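# Fit small gear between tester centres, meshing big gear

## Task

Place the small gear on the gear tester, held between its two centres, so that its teeth engage the big gear mounted on the tester's slide; then release it and move the grippers away so it stays that way unaided.

## Robot and tools

Robot: two arms, left_arm and right_arm, each ending in a parallel gripper. The fingers point along the gripper's +z axis and close along its y axis. end_effector_position is the point between the finger pads, roughly 5 mm short of the fingertips.

Frames: the scene frame has its origin at table-top height, midway between the nominal arm bases, +z up, +x out over the table, left_arm on the +y side (image left/right may differ). Actual bases: left_arm at (-0.045, +0.251, +0.050) m, quat_wxyz (+1.000, 0, 0, +0.018); right_arm at (+0.036, -0.268, +0.050) m, quat_wxyz (+1.000, 0, 0, -0.010). Each arm's reported hand pose, velocity, target and wrist-camera pose are in that arm's own base frame; fixed cameras and the table use the scene frame. Printed poses may be off by up to a few cm, more at long reach.

Row format (shared by execute_actions and move): one flat list of 14 numbers covering both arms, each in [-1, 1]: left_arm dx, dy, dz, rx, ry, rz, opening, then right_arm in the same order. Send all 14 even when one arm is idle. dx, dy, dz, rx, ry, rz are offsets, not poses: they are measured from that arm's Hand target at the start of the action or move, along that arm's base axes, with rotation about the Hand target's position. 1.0 equals 0.6 m for position and 180 degrees for rotation; rx, ry, rz form a single rotation vector. A translation longer than 1.0 is shortened along its direction. Because each call restarts from the current Hand target, repeating the same offset moves the arm further. All zeros for an arm re-requests its Hand target. Opening is absolute: +1 fully open (0.070 m), -1 closed; closing fully takes about 1 s. A 0 opening is a real command, so to leave a gripper alone resend its current command (see Tool commands in the result).

execute_actions(actions, cameras): actions is a list of up to 15-row tables; each row is one 1/30 s step, and a short table repeats its last row to fill 15 steps. Every row counts from the action's start pose, not the prior row. Images return only for an empty actions list or when cameras names them (["all"], [] or names: cam_low, cam_left_wrist, cam_right_wrist; an unknown name invalidates the call). An empty list also shows fields normally omitted.

move(target, speed, blend, opening_speed, grip_force, blocking, cameras): drives each gripper in a straight line toward target, one 14-number row or a list of up to 15 rows, all offsets from the same starting Hand targets. speed in m/s, 0.002 to 2.2, default 0.25 (rotation capped at twice that in rad/s), one value or one per target. blend in m rounds corners at intermediate targets; 0 stops at each. opening_speed: rate of opening change per second on the -1..+1 scale, at least 0.2. grip_force: newtons per finger pad, 5 to 20, per arm or shared; it persists. blocking=false returns after about 0.5 s while motion continues. Moves last at least 0.5 s and are cut off at 10 s. Paths do not avoid obstacles or the other arm; faster moves lag, stray and hit harder, and aiming past a contact presses harder. Route around an arm's own base, not near it. The result adds a move: line with the ending (done, off_target, moving, held, fault) and limits (paced = pose clipped, held = steps withheld). Done means within 3 mm and 2 degrees; neither done nor off_target says anything about contact.

wait(seconds 0-10, cameras): holds the last commands. stop(cameras): brakes a running move. zoom_image(camera, region [x0,y0,x1,y1] pixels, max 504x504): closer look at the newest image of that camera. finished_scene(scene): ends the scene irreversibly; call nothing else after it in that reply.

Results: end_effector_position (m) and quat per arm in its base frame; Hand target (last commanded pose after clipping; next offsets start here; the gripper may rest short of it, so send the missing distance); grip_measured on the opening scale (within about 1 mm of true); Joint positions (last value per arm = opening in m); joint torques (include gravity, noisy, offset; positive toward larger joint value); motor temperatures; MOTOR HOT / fault lines.

Control notes: commanded orientation is clipped to 32 degrees from the measured one each step. Joint ranges (rad): waist -2.618..2.618, shoulder 0..3.140, elbow -2.967..0 (straight at -2.831), forearm roll -1.745..1.745, wrist pitch -1.220..1.220, wrist roll -2.094..2.094. To grip, command about 0.05 below grip_measured at first contact; less gives a lighter hold. Parts under 2 mm wide get reduced force.

Avoid: dropping the gear or releasing it while it moves; letting anything fall off or be left off the table; hitting the tester or fixed items hard; contact or pinching between the two arms (the clearance check does not block fingers); torque faults (contact torque at limits: waist, shoulder, elbow 21.8 N m; forearm roll, wrist pitch, wrist roll 7.6 N m, those wrist motors only give about 4 N m) which freeze an arm 10 s; overheating (65 C warning, 80 C the arm goes limp) from holding loads, stretching out or pushing at unreachable poses. To stop pushing, command the target back past the gripper. Loose objects may occasionally be nudged. The scene keeps running while you compose replies.

Each tool is called after "Emit:" as name(argument=value, ...) on one line, values as JSON.

## Session

Emit:
execute_actions(actions=[])

Emit:
zoom_image(camera="cam_low", region=[210, 220, 370, 380])

Emit:
zoom_image(camera="cam_low", region=[0, 310, 180, 450])

Scene clock: 0.00 s.
left_arm: end_effector_position=(+0.0705, -0.3176, +0.0787) grip_measured=+0.99 end_effector_quat_wxyz=(+0.026, +0.953, +0.257, -0.157) | right_arm: end_effector_position=(+0.3096, -0.1666, +0.1642) grip_measured=+1.00 end_effector_quat_wxyz=(+0.222, +0.105, +0.969, -0.008)
Joint positions: left_arm=[-1.136 1.753 -1.15 -0.364 1.085 1.655 0.07] | right_arm=[-0.62 1.49 -1.142 0.252 0.922 -0.517 0.07]
Joint torques (N m): no reading
Motor temperatures (°C): left_arm=[27 29 31 31 29 29] | right_arm=[30 30 27 33 27 31]
Hand target: left_arm +0.0705, -0.3176, +0.0787; +0.026, +0.953, +0.257, -0.157 | right_arm +0.3096, -0.1666, +0.1642; +0.222, +0.105, +0.969, -0.008
Tool commands: left_gripper/opening=+1.0 right_gripper/opening=+1.0

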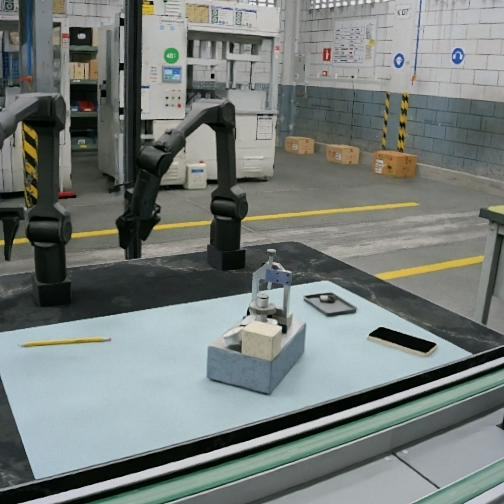

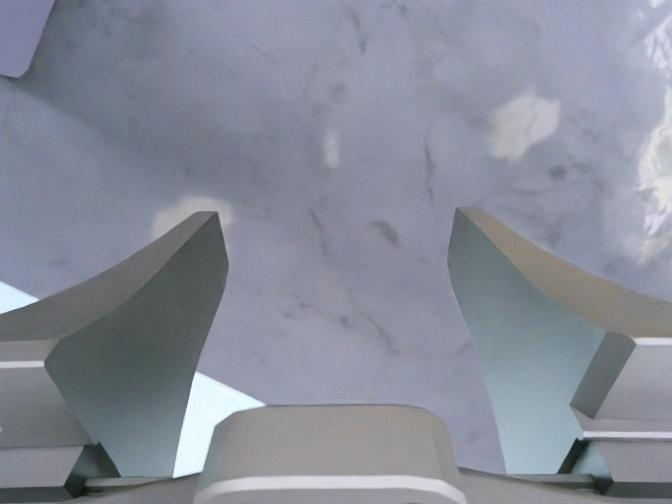

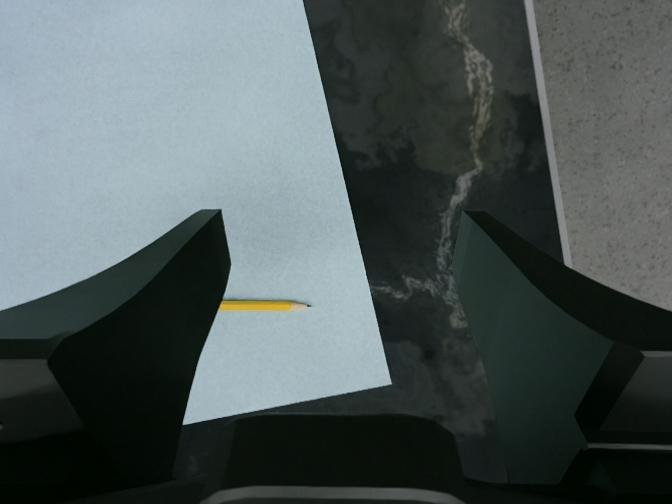

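Scaled by 3.150 from the camera's 504x504 image, which has a finer 720x720 frame.

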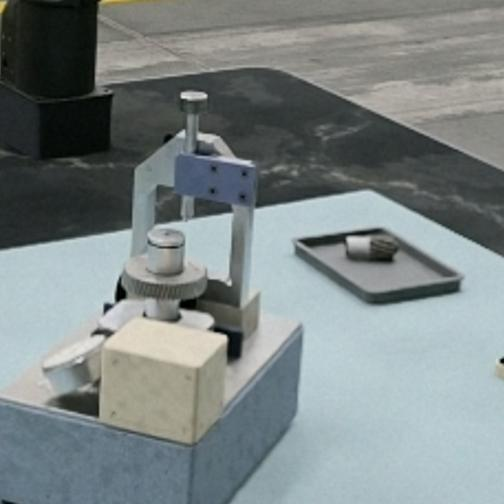

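Scaled by 2.800 from the camera's 504x504 image, which has a finer 720x720 frame.

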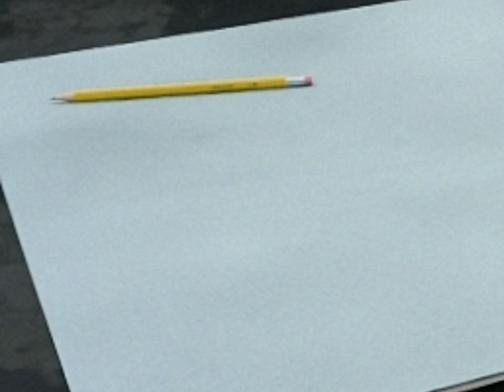

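Emit:
move(target=[0.3825,0.7127,0.2022,-0.067,-0.0475,0.943,1,0.0673,0.6693,0.193,0.0083,-0.1103,0.2347,1], speed=0.5, cameras=["all"])

Emit:
zoom_image(camera="cam_right_wrist", region=[200, 0, 560, 260])

Emit:
zoom_image(camera="cam_low", region=[240, 240, 310, 340])

Scene clock: 15.90 s.
left_arm: end_effector_position=(+0.3000, +0.1103, +0.2000) grip_measured=+0.99 end_effector_quat_wxyz=(+0.238, -0.169, +0.955, +0.043) | right_arm: end_effector_position=(+0.3500, +0.2355, +0.2802) grip_measured=+1.00 end_effector_quat_wxyz=(+0.369, -0.247, +0.890, +0.103)
Joint positions: left_arm=[0.352 1.308 -1.094 0.001 0.954 0 0.07] | right_arm=[0.621 1.489 -1.431 -0.075 0.817 0.108 0.07]
Joint torques (N m): left_arm=[-0.63 -3.98 -3.92 -0.24 -0.4 0.12] | right_arm=[-0.22 -6.98 -3.74 -0.18 -0.86 0.09]
Hand target: left_arm +0.3000, +0.1100, +0.2000; +0.239, -0.169, +0.955, +0.043 | right_arm +0.3499, +0.2349, +0.2800; +0.369, -0.247, +0.890, +0.103
Off the commanded pose: left_arm 0.000 m, 0 deg | right_arm 0.001 m, 0 deg.
move: done

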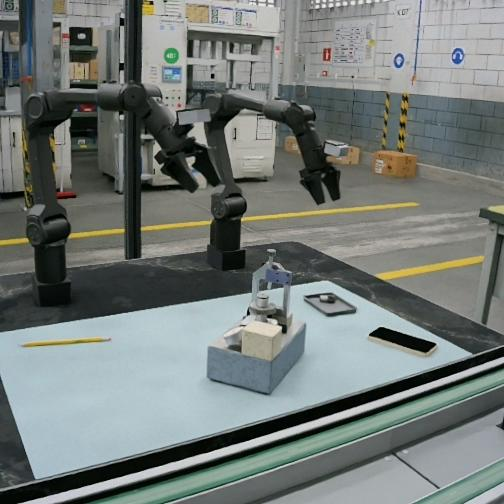

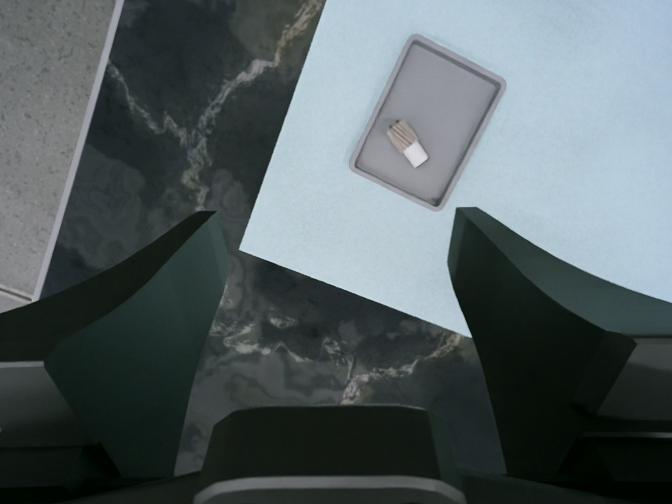

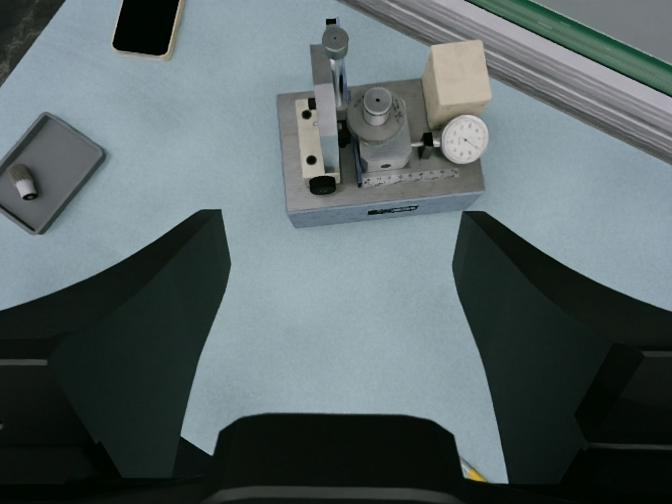

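Scaled by 1.400 from the camera's 672x504 image, which has a finer 960x720 frame.

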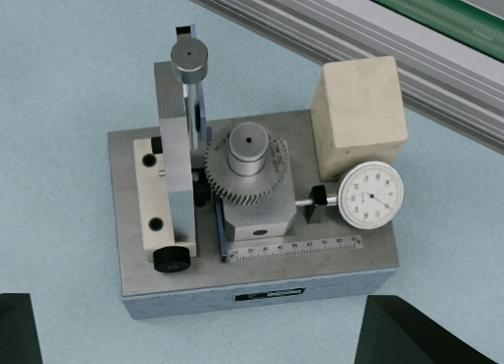

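Scaled by 5.040 from the camera's 504x504 image, which has a finer 720x720 frame.

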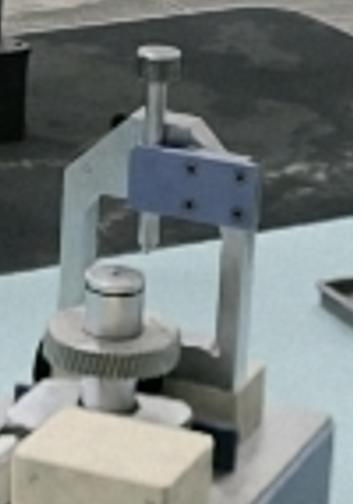

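Emit:
move(target=[[0.1167,-0.0683,-0.22,0.1288,0.1416,-0.6785,-0.05,0.06,0.034,-0.066,0.0301,-0.0465,0.0108,1],[0.1167,-0.0683,-0.34,0.1288,0.1416,-0.6785,-0.05,0.1202,0.0682,-0.1327,0.0602,-0.093,0.0216,1]], speed=[0.5,0.2], blend=[0.02,0], cameras=["cam_left_wrist","cam_right_wrist"])

Emit:
zoom_image(camera="cam_right_wrist", region=[230, 100, 450, 320])

Scene clock: 46.13 s.
left_arm: end_effector_position=(+0.3698, +0.0689, -0.0045) grip_measured=-0.05 end_effector_quat_wxyz=(-0.001, +0.794, +0.609, +0.000) | right_arm: end_effector_position=(+0.4220, +0.2763, +0.2001) grip_measured=+1.00 end_effector_quat_wxyz=(+0.515, -0.248, +0.807, +0.151)
Joint positions: left_arm=[0.183 2.055 -1.303 0.002 0.906 2.016 0.033] | right_arm=[0.577 1.699 -1.098 -0.08 -0.076 0.065 0.07]
Joint torques (N m): left_arm=[0.15 -8.77 -3.48 -0.27 0.2 -0.01] | right_arm=[-0.22 -8.41 -3.48 0.25 -1.25 -0.22]
Hand target: left_arm +0.3700, +0.0691, -0.0040; -0.001, +0.793, +0.609, +0.000 | right_arm +0.4221, +0.2759, +0.2004; +0.512, -0.253, +0.805, +0.161
Off the commanded pose: left_arm 0.001 m, 0 deg | right_arm 0.001 m, 1 deg.
move: done
Images, in order (width x height): cam_left_wrist 672x504, cam_right_wrist 672x504.

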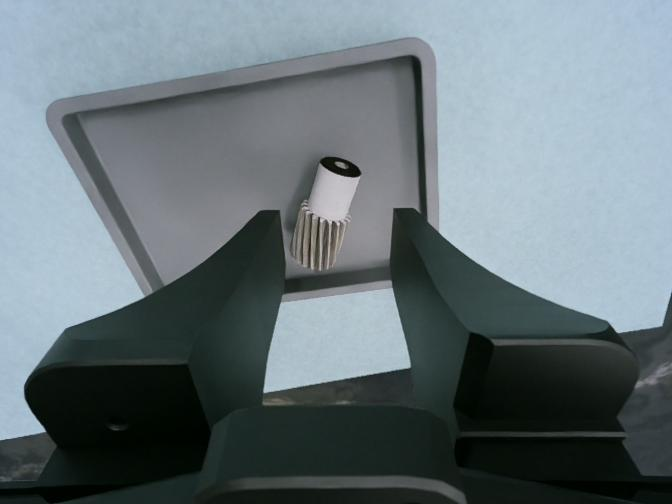

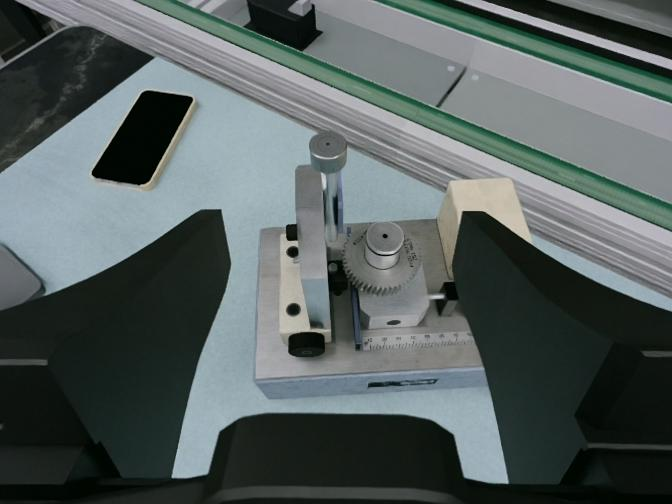

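Scaled by 2.291 from the camera's 672x504 image, which has a finer 960x720 frame.

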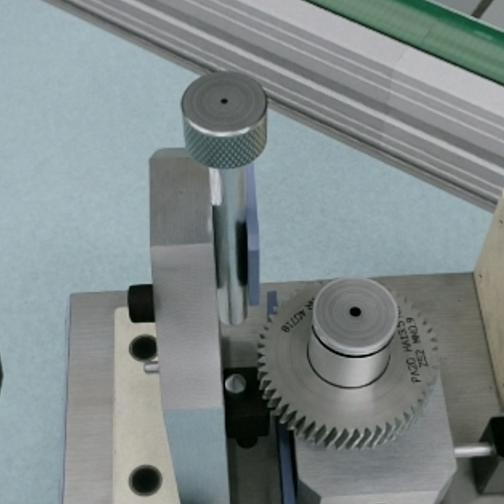

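Emit:
move(target=[0.0102,0.0158,-0.04,0,0,-0.0194,-0.05,0.079,0.0602,-0.0465,0,0,0,1], speed=0.15, cameras=["cam_left_wrist","cam_right_wrist"])

Scene clock: 70.27 s.
left_arm: end_effector_position=(+0.3762, +0.0787, -0.0282) grip_measured=-0.05 end_effector_quat_wxyz=(-0.004, +0.810, +0.586, +0.002) | right_arm: end_effector_position=(+0.4693, +0.3124, +0.1725) grip_measured=+1.00 end_effector_quat_wxyz=(+0.513, -0.253, +0.805, +0.161)
Joint positions: left_arm=[0.202 2.125 -1.317 0.011 0.849 2.084 0.033] | right_arm=[0.576 1.929 -1.313 -0.304 -0.097 0.288 0.07]
Joint torques (N m): left_arm=[-0.64 -9.12 -3.2 -0.27 0.2 0.18] | right_arm=[-0.32 -10.34 -3.9 0.27 -1.02 -0.22]
Motor temperatures (°C): left_arm=[27 34 32 31 29 29] | right_arm=[30 35 28 33 29 31]
Hand target: left_arm +0.3761, +0.0785, -0.0280; -0.001, +0.812, +0.584, +0.000 | right_arm +0.4695, +0.3120, +0.1725; +0.512, -0.253, +0.805, +0.161
Off the commanded pose: left_arm 0.000 m, 0 deg | right_arm 0.000 m, 0 deg.
joint sent to its limit (left arm) — joint 6 (wrist roll), upper limit. The joint targets still meet the commanded pose.
move: done
Images, in order (width x height): cam_left_wrist 672x504, cam_right_wrist 672x504.

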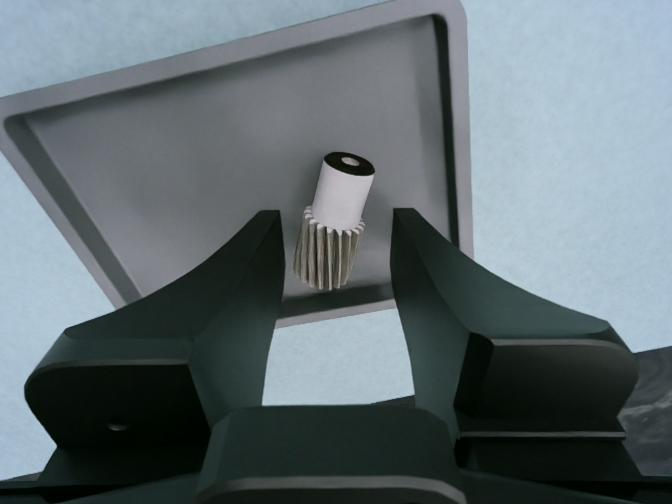

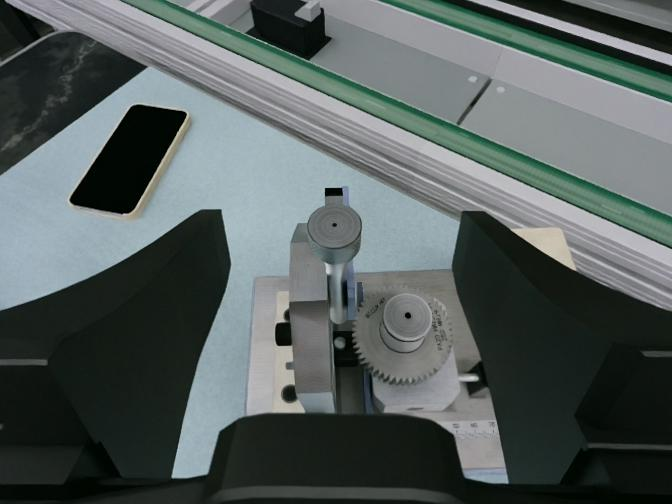

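Emit:
move(target=[[0.002,-0.0048,-0.0067,0,0,0,-0.05,0,0,0.002,0,0,0,1],[0.002,-0.0048,-0.0067,0,0,0,-0.58,0,0,0.002,0,0,0,-0.63]], speed=0.1, opening_speed=0.9, cameras=["cam_left_wrist","cam_right_wrist"])

Emit:
zoom_image(camera="cam_left_wrist", region=[250, 140, 430, 320])

Scene clock: 83.43 s.
left_arm: end_effector_position=(+0.3775, +0.0760, -0.0317) grip_measured=-0.49 end_effector_quat_wxyz=(-0.002, +0.811, +0.585, +0.001) | right_arm: end_effector_position=(+0.4685, +0.3133, +0.1735) grip_measured=-0.56 end_effector_quat_wxyz=(+0.511, -0.254, +0.805, +0.162)
Joint positions: left_arm=[0.196 2.134 -1.317 0.006 0.839 2.084 0.018] | right_arm=[0.576 1.928 -1.316 -0.37 -0.092 0.354 0.015]
Joint torques (N m): left_arm=[-0.08 -7.85 -3.46 -0.21 0.15 0.14] | right_arm=[-2.55 -9.72 -4.68 0.27 -0.67 0.14]
Hand target: left_arm +0.3774, +0.0757, -0.0320; -0.001, +0.812, +0.584, +0.000 | right_arm +0.4695, +0.3120, +0.1737; +0.512, -0.253, +0.805, +0.161
Off the commanded pose: left_arm 0.000 m, 0 deg | right_arm 0.002 m, 0 deg.
joint sent to its limit (left arm) — joint 6 (wrist roll), upper limit. The joint targets still meet the commanded pose.
move: done
Images, in order (width x height): cam_left_wrist 672x504, cam_right_wrist 672x504.

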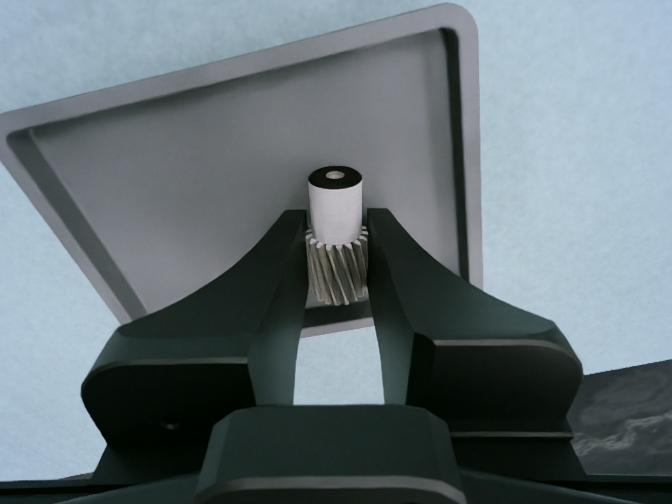

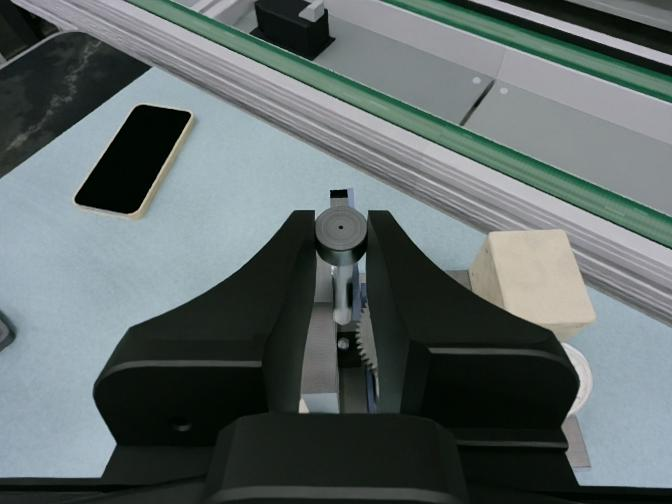

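Scaled by 2.800 from the camera's 672x504 image, which has a finer 960x720 frame.

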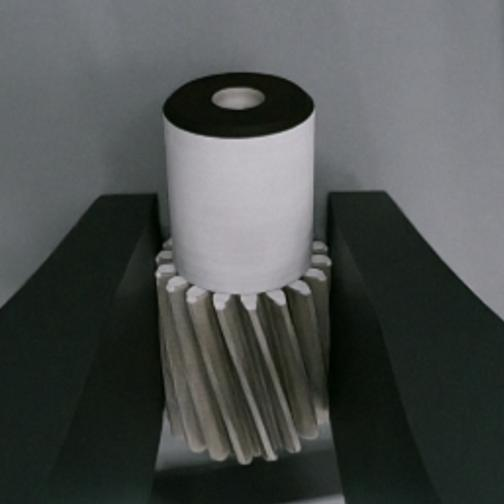

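Emit:
move(target=[[0,0,0.1867,0,0,0,-0.6,0,0,0,0,0,0,-0.63],[0.1043,-0.1262,0.32,0,0,0.2933,-0.6,0,0,0,0,0,0,-0.63],[0.162,-0.3595,0.27,-0.5104,-0.0709,0.2294,-0.6,0,0,0,0,0,0,-0.63],[0.2088,-0.4278,0.2008,-0.5104,-0.0709,0.2294,-0.6,0,0,0,0,0,0,-0.63]], speed=[0.2,0.5,0.5,0.2], blend=[0.03,0.03,0.01,0], cameras=["all"])

Emit:
zoom_image(camera="cam_left_wrist", region=[200, 60, 480, 320])

Scene clock: 109.90 s.
left_arm: end_effector_position=(+0.5027, -0.1814, +0.0887) grip_measured=-0.49 end_effector_quat_wxyz=(+0.474, +0.351, +0.701, -0.401) | right_arm: end_effector_position=(+0.4691, +0.3125, +0.1735) grip_measured=-0.56 end_effector_quat_wxyz=(+0.512, -0.254, +0.805, +0.162)
Joint positions: left_arm=[0.041 2.338 -1.475 -1.657 1.151 2.084 0.018] | right_arm=[0.575 1.928 -1.316 -0.37 -0.092 0.354 0.015]
Joint torques (N m): left_arm=[0.12 -9.56 -3.68 -0.62 0.82 0.19] | right_arm=[-8.04 -8.41 -4.42 0.96 0.83 -0.13]
Motor temperatures (°C): left_arm=[27 36 32 31 29 29] | right_arm=[38 37 29 34 29 31]
Hand target: left_arm +0.5026, -0.1810, +0.0885; +0.625, +0.330, +0.625, -0.331 | right_arm +0.4695, +0.3120, +0.1737; +0.512, -0.253, +0.805, +0.161
Off the commanded pose: left_arm 0.000 m, 21 deg | right_arm 0.001 m, 0 deg.
joint sent to its limit (left arm) — joint 6 (wrist roll), upper limit. The joint targets are off in orientation, not in position.
move: off_target (left_arm)

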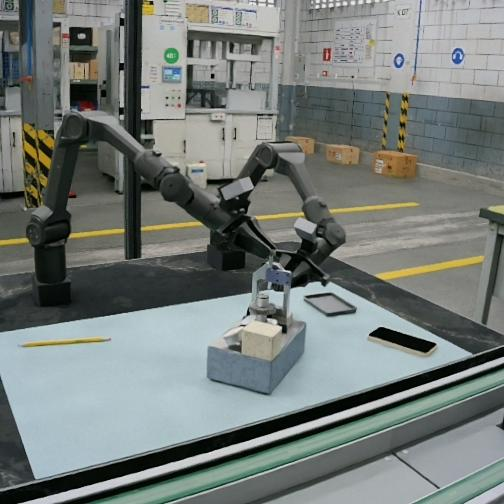

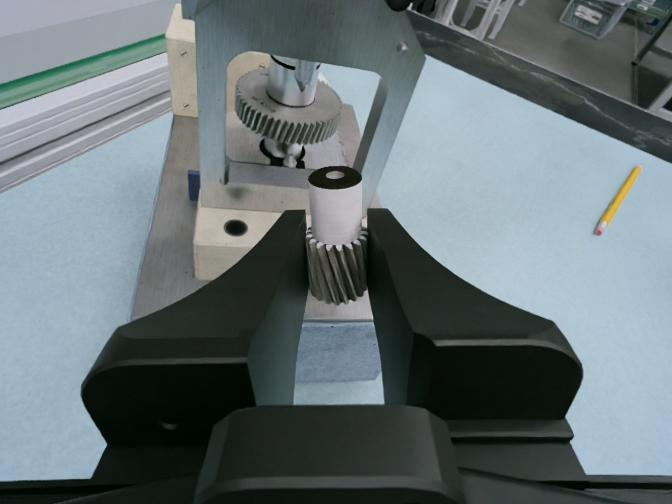

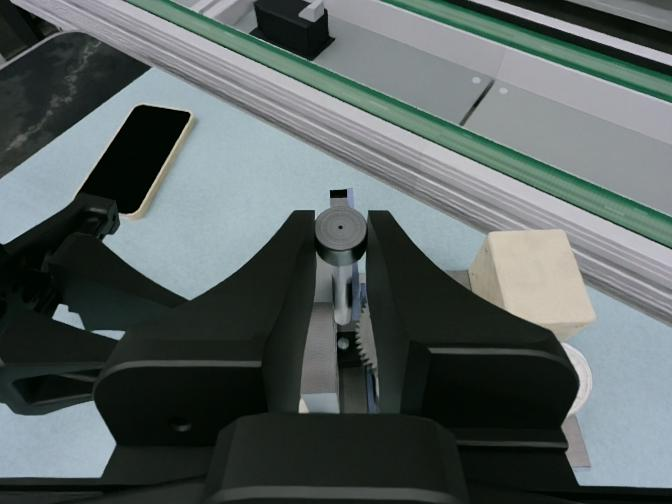

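Scaled by 1.800 from the camera's 672x504 image, which has a finer 960x720 frame.

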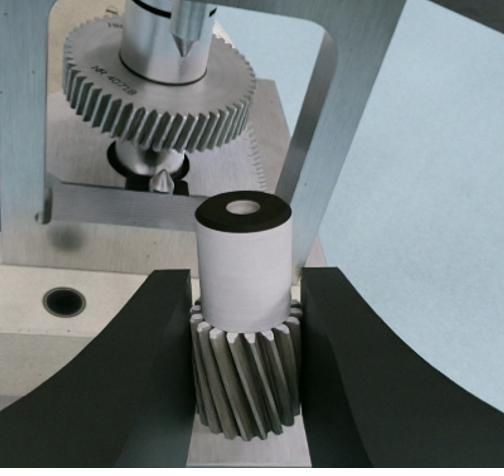

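Emit:
move(target=[[-0.1043,0.2017,0.1525,0.413,0.2818,0,-0.6,0,0,0,0,0,0,-0.63],[-0.171,0.2017,0.186,0.2882,0.4207,0.1854,-0.6,0,0,0,0,0,0,-0.63],[-0.1377,0.1683,0.1358,0,0,0.2372,-0.6,0,0,0,0,0,0,-0.63],[-0.071,0.105,0.0692,0,0,0,-0.6,0,0,0,0,0,0,-0.63]], speed=[0.5,0.5,0.6,0.5], blend=[0.02,0.02,0.02,0], cameras=["cam_low","cam_left_wrist"])

Scene clock: 128.83 s.
left_arm: end_effector_position=(+0.4606, -0.1177, +0.1307) grip_measured=-0.49 end_effector_quat_wxyz=(+0.600, +0.332, +0.665, -0.297) | right_arm: end_effector_position=(+0.4691, +0.3125, +0.1735) grip_measured=-0.56 end_effector_quat_wxyz=(+0.512, -0.254, +0.805, +0.162)
Joint positions: left_arm=[0.175 2.089 -1.027 1.227 -1.223 -0.556 0.018] | right_arm=[0.575 1.928 -1.316 -0.37 -0.092 0.354 0.015]
Joint torques (N m): left_arm=[-0.65 -7.71 -2.13 -0.61 -0.94 0.14] | right_arm=[-8.03 -8.4 -4.18 0.9 0.83 -0.13]
Hand target: left_arm +0.4600, -0.1180, +0.1300; +0.625, +0.330, +0.625, -0.331 | right_arm +0.4695, +0.3120, +0.1737; +0.512, -0.253, +0.805, +0.161
Off the commanded pose: left_arm 0.001 m, 7 deg | right_arm 0.001 m, 0 deg.
joint sent to its limit (left arm) — joint 5 (wrist pitch), lower limit. The joint targets are off in orientation, not in position.
move: off_target (left_arm)
Images, in order (width x height): cam_low 504x504, cam_left_wrist 672x504.

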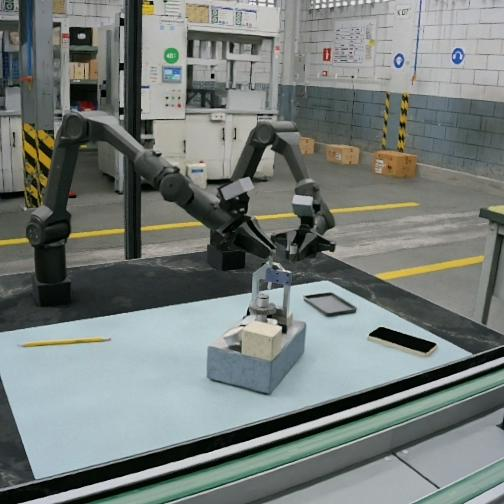

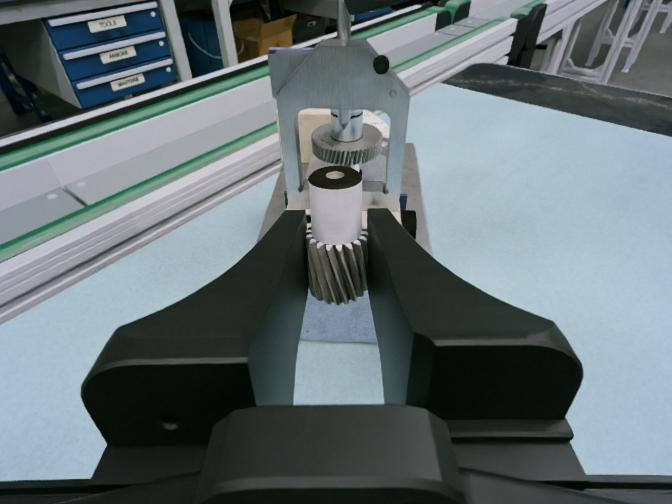

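Emit:
move(target=[0.0712,-0.105,-0.0692,0,0,0,-0.6,0,0,0.035,0,0,0,-0.65], speed=[0.08], cameras=["cam_left_wrist","cam_right_wrist"])

Emit:
zoom_image(camera="cam_left_wrist", region=[210, 60, 470, 320])

Scene clock: 139.23 s.
left_arm: end_effector_position=(+0.5032, -0.1813, +0.0885) grip_measured=-0.49 end_effector_quat_wxyz=(+0.614, +0.333, +0.641, -0.319) | right_arm: end_effector_position=(+0.4694, +0.3119, +0.1944) grip_measured=-0.56 end_effector_quat_wxyz=(+0.516, -0.251, +0.804, +0.159)
Joint positions: left_arm=[0 2.34 -1.241 1.055 -1.223 -0.481 0.018] | right_arm=[0.578 1.898 -1.354 -0.683 -0.033 0.669 0.015]
Joint torques (N m): left_arm=[0.16 -10.29 -2.14 -0.43 -1 -0.03] | right_arm=[-7.42 -15.74 -8.26 0.61 0.63 -0.14]
Hand target: left_arm +0.5028, -0.1810, +0.0885; +0.625, +0.330, +0.625, -0.331 | right_arm +0.4695, +0.3120, +0.1947; +0.512, -0.253, +0.805, +0.161
Off the commanded pose: left_arm 0.001 m, 3 deg | right_arm 0.000 m, 1 deg.
joint sent to its limit (left arm) — joint 5 (wrist pitch), lower limit. The joint targets are off in orientation, not in position.
move: off_target (left_arm)
Images, in order (width x height): cam_left_wrist 672x504, cam_right_wrist 672x504.

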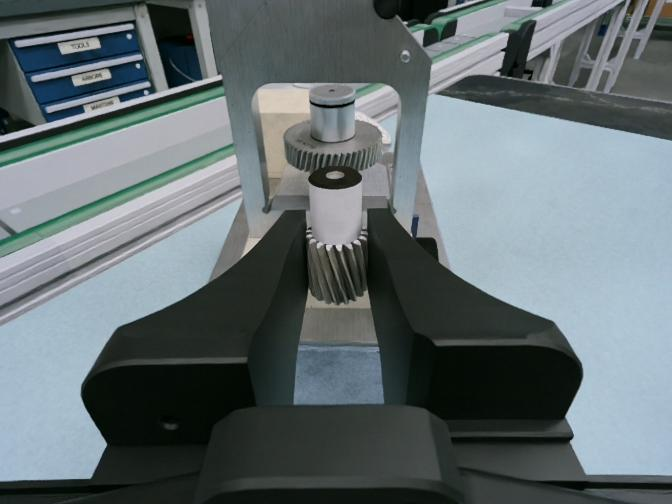

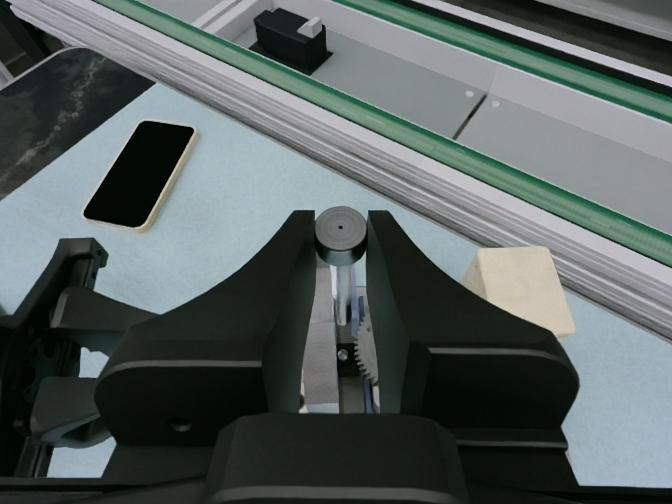

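Scaled by 1.938 from the camera's 672x504 image, which has a finer 960x720 frame.

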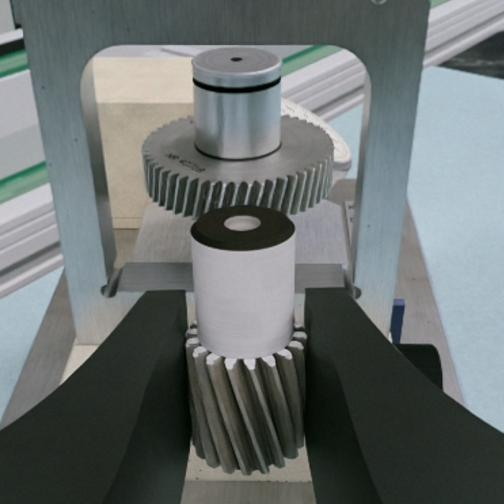

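Emit:
move(target=[0.0512,-0.066,0,0,0,0,-0.6,0,0,0,0,0,0,-0.65], speed=[0.08], cameras=["cam_left_wrist","cam_low"])

Emit:
zoom_image(camera="cam_left_wrist", region=[210, 60, 470, 320])

Emit:
zoom_image(camera="cam_low", region=[245, 250, 305, 325])

Scene clock: 171.47 s.
left_arm: end_effector_position=(+0.5336, -0.2212, +0.0885) grip_measured=-0.49 end_effector_quat_wxyz=(+0.625, +0.330, +0.625, -0.331) | right_arm: end_effector_position=(+0.4694, +0.3119, +0.1944) grip_measured=-0.56 end_effector_quat_wxyz=(+0.516, -0.251, +0.804, +0.159)
Joint positions: left_arm=[-0.093 2.444 -1.435 0.987 -1.176 -0.53 0.018] | right_arm=[0.578 1.898 -1.354 -0.682 -0.033 0.669 0.015]
Joint torques (N m): left_arm=[0.18 -10.67 -2.38 -0.45 -0.91 0.16] | right_arm=[-6.31 -15.26 -8.35 0.59 0.24 -0.11]
Motor temperatures (°C): left_arm=[27 39 32 32 33 29] | right_arm=[41 48 33 34 28 31]
Hand target: left_arm +0.5335, -0.2206, +0.0885; +0.625, +0.330, +0.625, -0.331 | right_arm +0.4693, +0.3120, +0.1946; +0.516, -0.251, +0.804, +0.159 (not the last commanded pose)
Off the commanded pose: left_arm 0.001 m, 0 deg | right_arm 0.000 m, 1 deg.
move: done
Images, in order (width x height): cam_low 504x504, cam_left_wrist 672x504.

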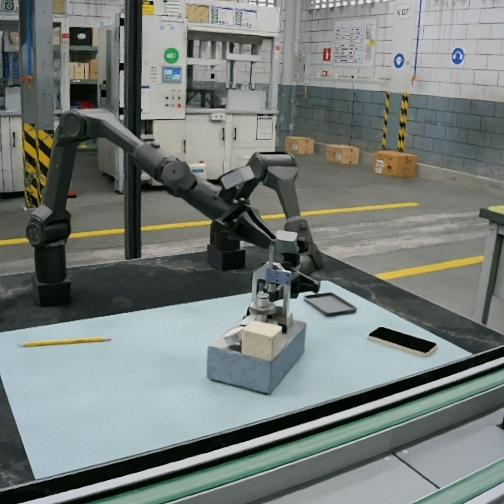

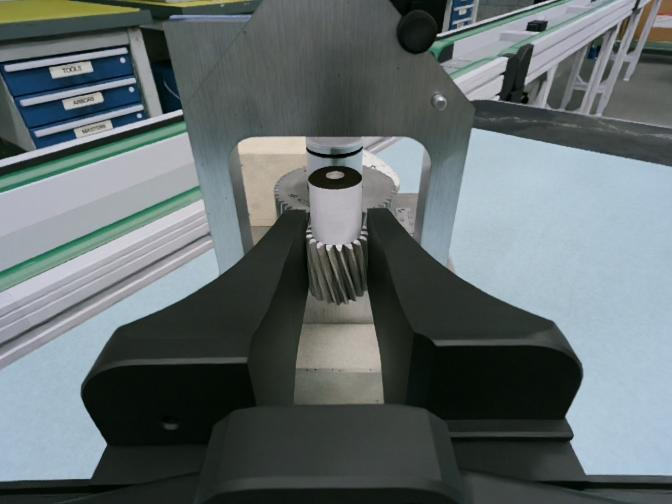

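Scaled by 1.938 from the camera's 672x504 image, which has a finer 960x720 frame.

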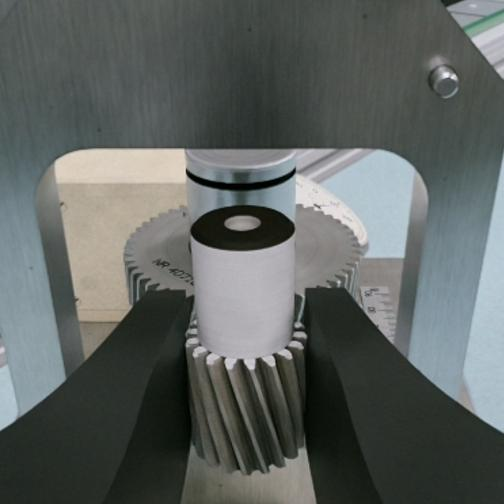

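Scaled by 6.720 from the camera's 504x504 image, which has a finer 720x720 frame.

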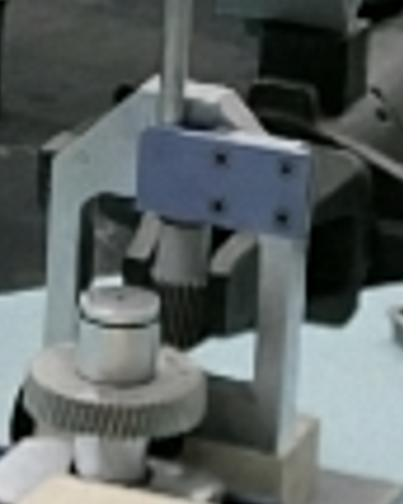

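Emit:
move(target=[0.0137,-0.019,0,0,0,0,-0.6,0,0,0,0,0,0,-0.65], speed=[0.08], cameras=["cam_left_wrist","cam_low"])

Emit:
zoom_image(camera="cam_left_wrist", region=[230, 120, 440, 330])

Emit:
zoom_image(camera="cam_low", region=[245, 250, 305, 325])

Scene clock: 190.77 s.
left_arm: end_effector_position=(+0.5417, -0.2322, +0.0889) grip_measured=-0.49 end_effector_quat_wxyz=(+0.625, +0.330, +0.625, -0.330) | right_arm: end_effector_position=(+0.4694, +0.3119, +0.1944) grip_measured=-0.56 end_effector_quat_wxyz=(+0.516, -0.251, +0.804, +0.159)
Joint positions: left_arm=[-0.117 2.465 -1.489 0.976 -1.145 -0.549 0.018] | right_arm=[0.578 1.898 -1.354 -0.682 -0.033 0.669 0.015]
Joint torques (N m): left_arm=[-0.02 -10.04 -3.25 -0.58 -0.87 0.07] | right_arm=[-6.28 -15.06 -8.25 0.57 0.23 -0.12]
Hand target: left_arm +0.5417, -0.2320, +0.0885; +0.625, +0.330, +0.625, -0.331 | right_arm +0.4694, +0.3120, +0.1946; +0.516, -0.251, +0.804, +0.159
Off the commanded pose: left_arm 0.000 m, 0 deg | right_arm 0.000 m, 0 deg.
move: done
Images, in order (width x height): cam_low 504x504, cam_left_wrist 672x504.

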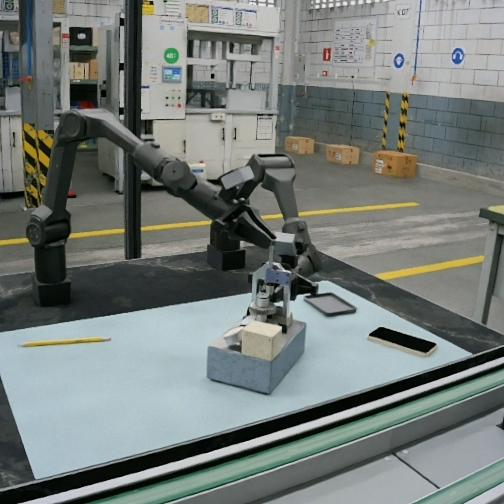

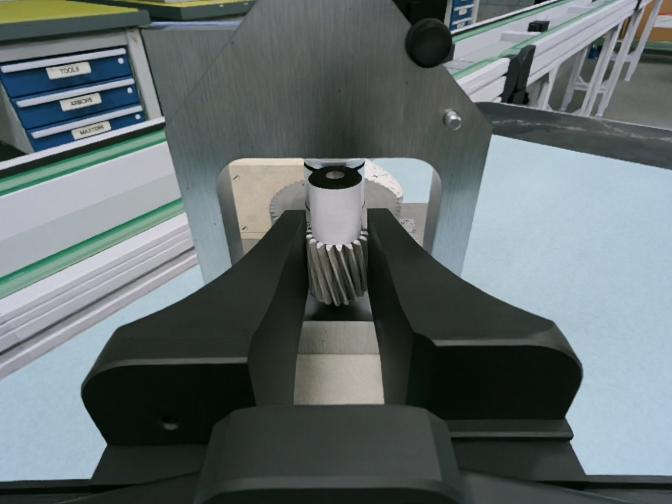

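Scaled by 2.400 from the camera's 672x504 image, which has a finer 960x720 frame.

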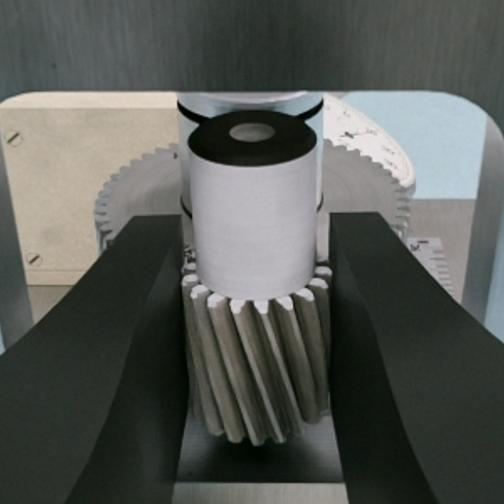

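Scaled by 6.720 from the camera's 504x504 image, which has a finer 720x720 frame.

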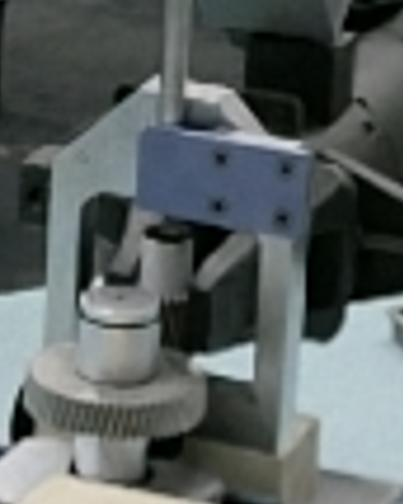

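Emit:
move(target=[[0.003,-0.0035,0,0,0,0,-0.62,0,0,0,0,0,0,-0.65],[0.003,-0.0035,-0.0083,0,0,0,-0.62,0,0,0,0,0,0,-0.65]], speed=[0.05,0.04], cameras=["cam_left_wrist","cam_low"])

Emit:
zoom_image(camera="cam_left_wrist", region=[260, 140, 410, 330])

Emit:
zoom_image(camera="cam_low", region=[250, 260, 300, 320])

Scene clock: 201.33 s.
left_arm: end_effector_position=(+0.5439, -0.2341, +0.0866) grip_measured=-0.49 end_effector_quat_wxyz=(+0.627, +0.329, +0.623, -0.331) | right_arm: end_effector_position=(+0.4694, +0.3119, +0.1944) grip_measured=-0.56 end_effector_quat_wxyz=(+0.516, -0.251, +0.804, +0.159)
Joint positions: left_arm=[-0.121 2.48 -1.505 0.969 -1.146 -0.546 0.018] | right_arm=[0.578 1.898 -1.354 -0.682 -0.033 0.669 0.015]
Joint torques (N m): left_arm=[-1.36 -4.31 -1.84 0.12 1.2 0.15] | right_arm=[-6.28 -14.8 -8.14 0.57 0.29 -0.12]
Hand target: left_arm +0.5435, -0.2341, +0.0835; +0.625, +0.330, +0.625, -0.331 | right_arm +0.4694, +0.3120, +0.1946; +0.516, -0.251, +0.804, +0.159
Off the commanded pose: left_arm 0.003 m, 0 deg | right_arm 0.000 m, 0 deg.
move: done
Images, in order (width x height): cam_low 504x504, cam_left_wrist 672x504.

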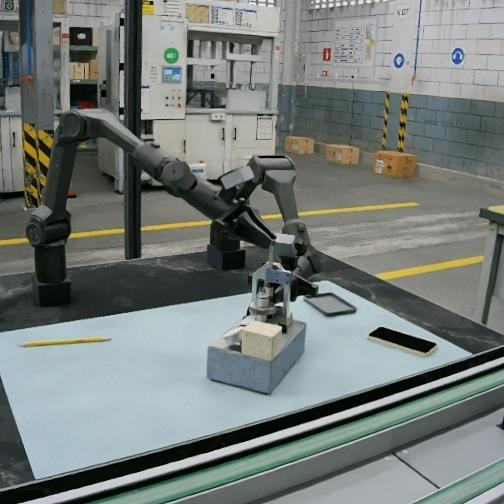

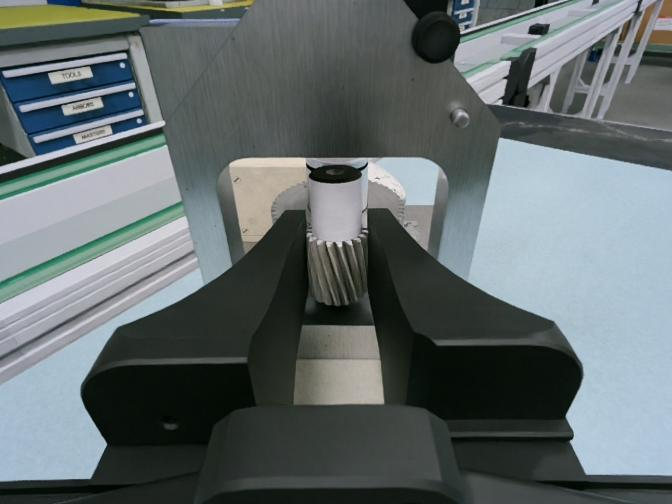

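Scaled by 2.653 from the camera's 672x504 image, which has a finer 960x720 frame.

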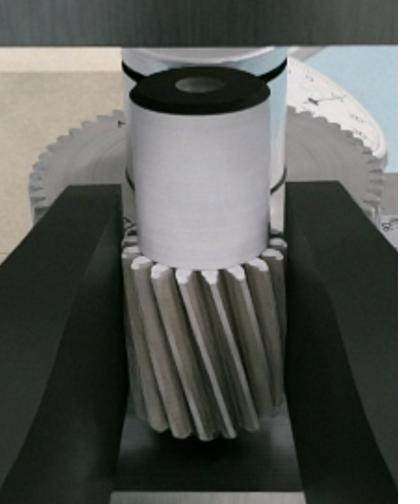

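Scaled by 8.400 from the camera's 504x504 image, which has a finer 720x720 frame.

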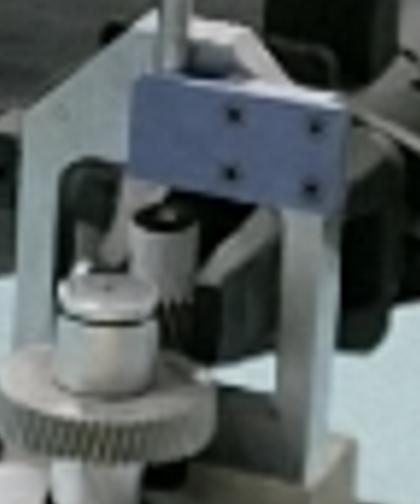

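Emit:
move(target=[[0,0,0.0067,0,0,0,-0.62,0,0,0,0,0,0,-0.65],[0.0019,-0.0028,0.0067,0,0,0,-0.62,0,0,0,0,0,0,-0.65],[0.0019,-0.0028,0.0012,0,0,0,-0.62,0,0,0,0,0,0,-0.65]], speed=[0.05,0.05,0.04], cameras=["cam_left_wrist","cam_low"])

Emit:
zoom_image(camera="cam_left_wrist", region=[260, 140, 410, 330])

Emit:
zoom_image(camera="cam_low", region=[250, 260, 300, 320])

Scene clock: 208.77 s.
left_arm: end_effector_position=(+0.5459, -0.2345, +0.0849) grip_measured=-0.49 end_effector_quat_wxyz=(+0.626, +0.328, +0.626, -0.329) | right_arm: end_effector_position=(+0.4694, +0.3119, +0.1944) grip_measured=-0.56 end_effector_quat_wxyz=(+0.516, -0.251, +0.804, +0.159)
Joint positions: left_arm=[-0.123 2.484 -1.512 0.967 -1.136 -0.549 0.018] | right_arm=[0.578 1.898 -1.354 -0.682 -0.033 0.669 0.015]
Joint torques (N m): left_arm=[-1.94 -8.15 -3.09 -0.02 -0.56 0.15] | right_arm=[-6.29 -14.37 -7.95 0.56 0.47 -0.11]
Hand target: left_arm +0.5446, -0.2358, +0.0842; +0.625, +0.330, +0.625, -0.331 | right_arm +0.4694, +0.3120, +0.1946; +0.516, -0.251, +0.804, +0.159
Off the commanded pose: left_arm 0.002 m, 0 deg | right_arm 0.000 m, 0 deg.
move: done
Images, in order (width x height): cam_low 504x504, cam_left_wrist 672x504.

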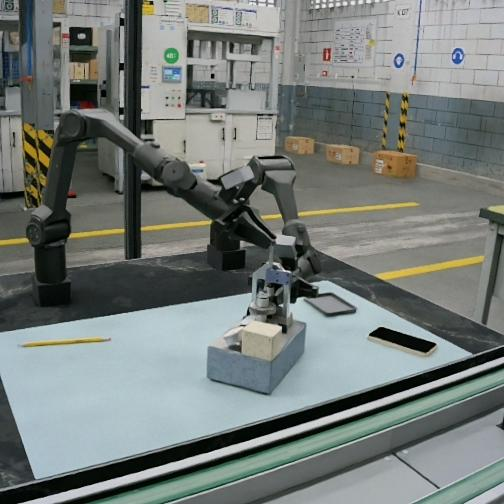

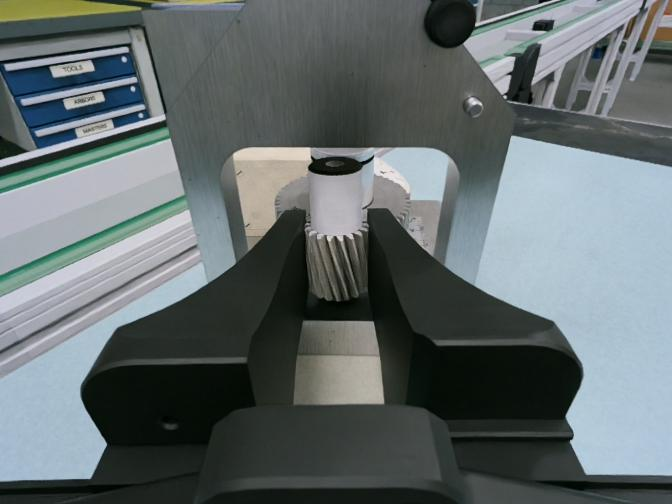

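Scaled by 2.653 from the camera's 672x504 image, which has a finer 960x720 frame.

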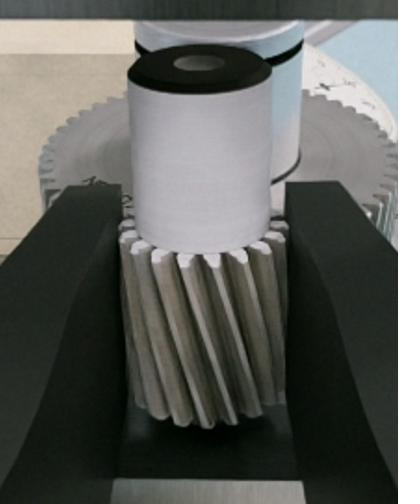

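Scaled by 8.400 from the camera's 504x504 image, which has a finer 720x720 frame.

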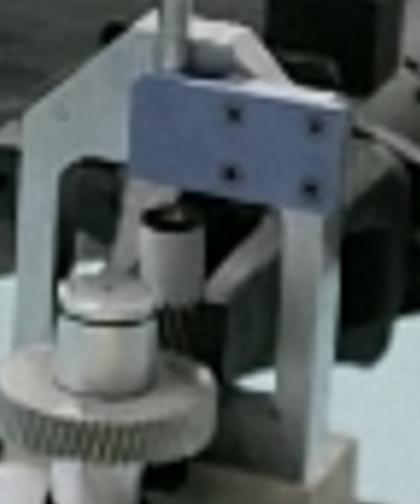

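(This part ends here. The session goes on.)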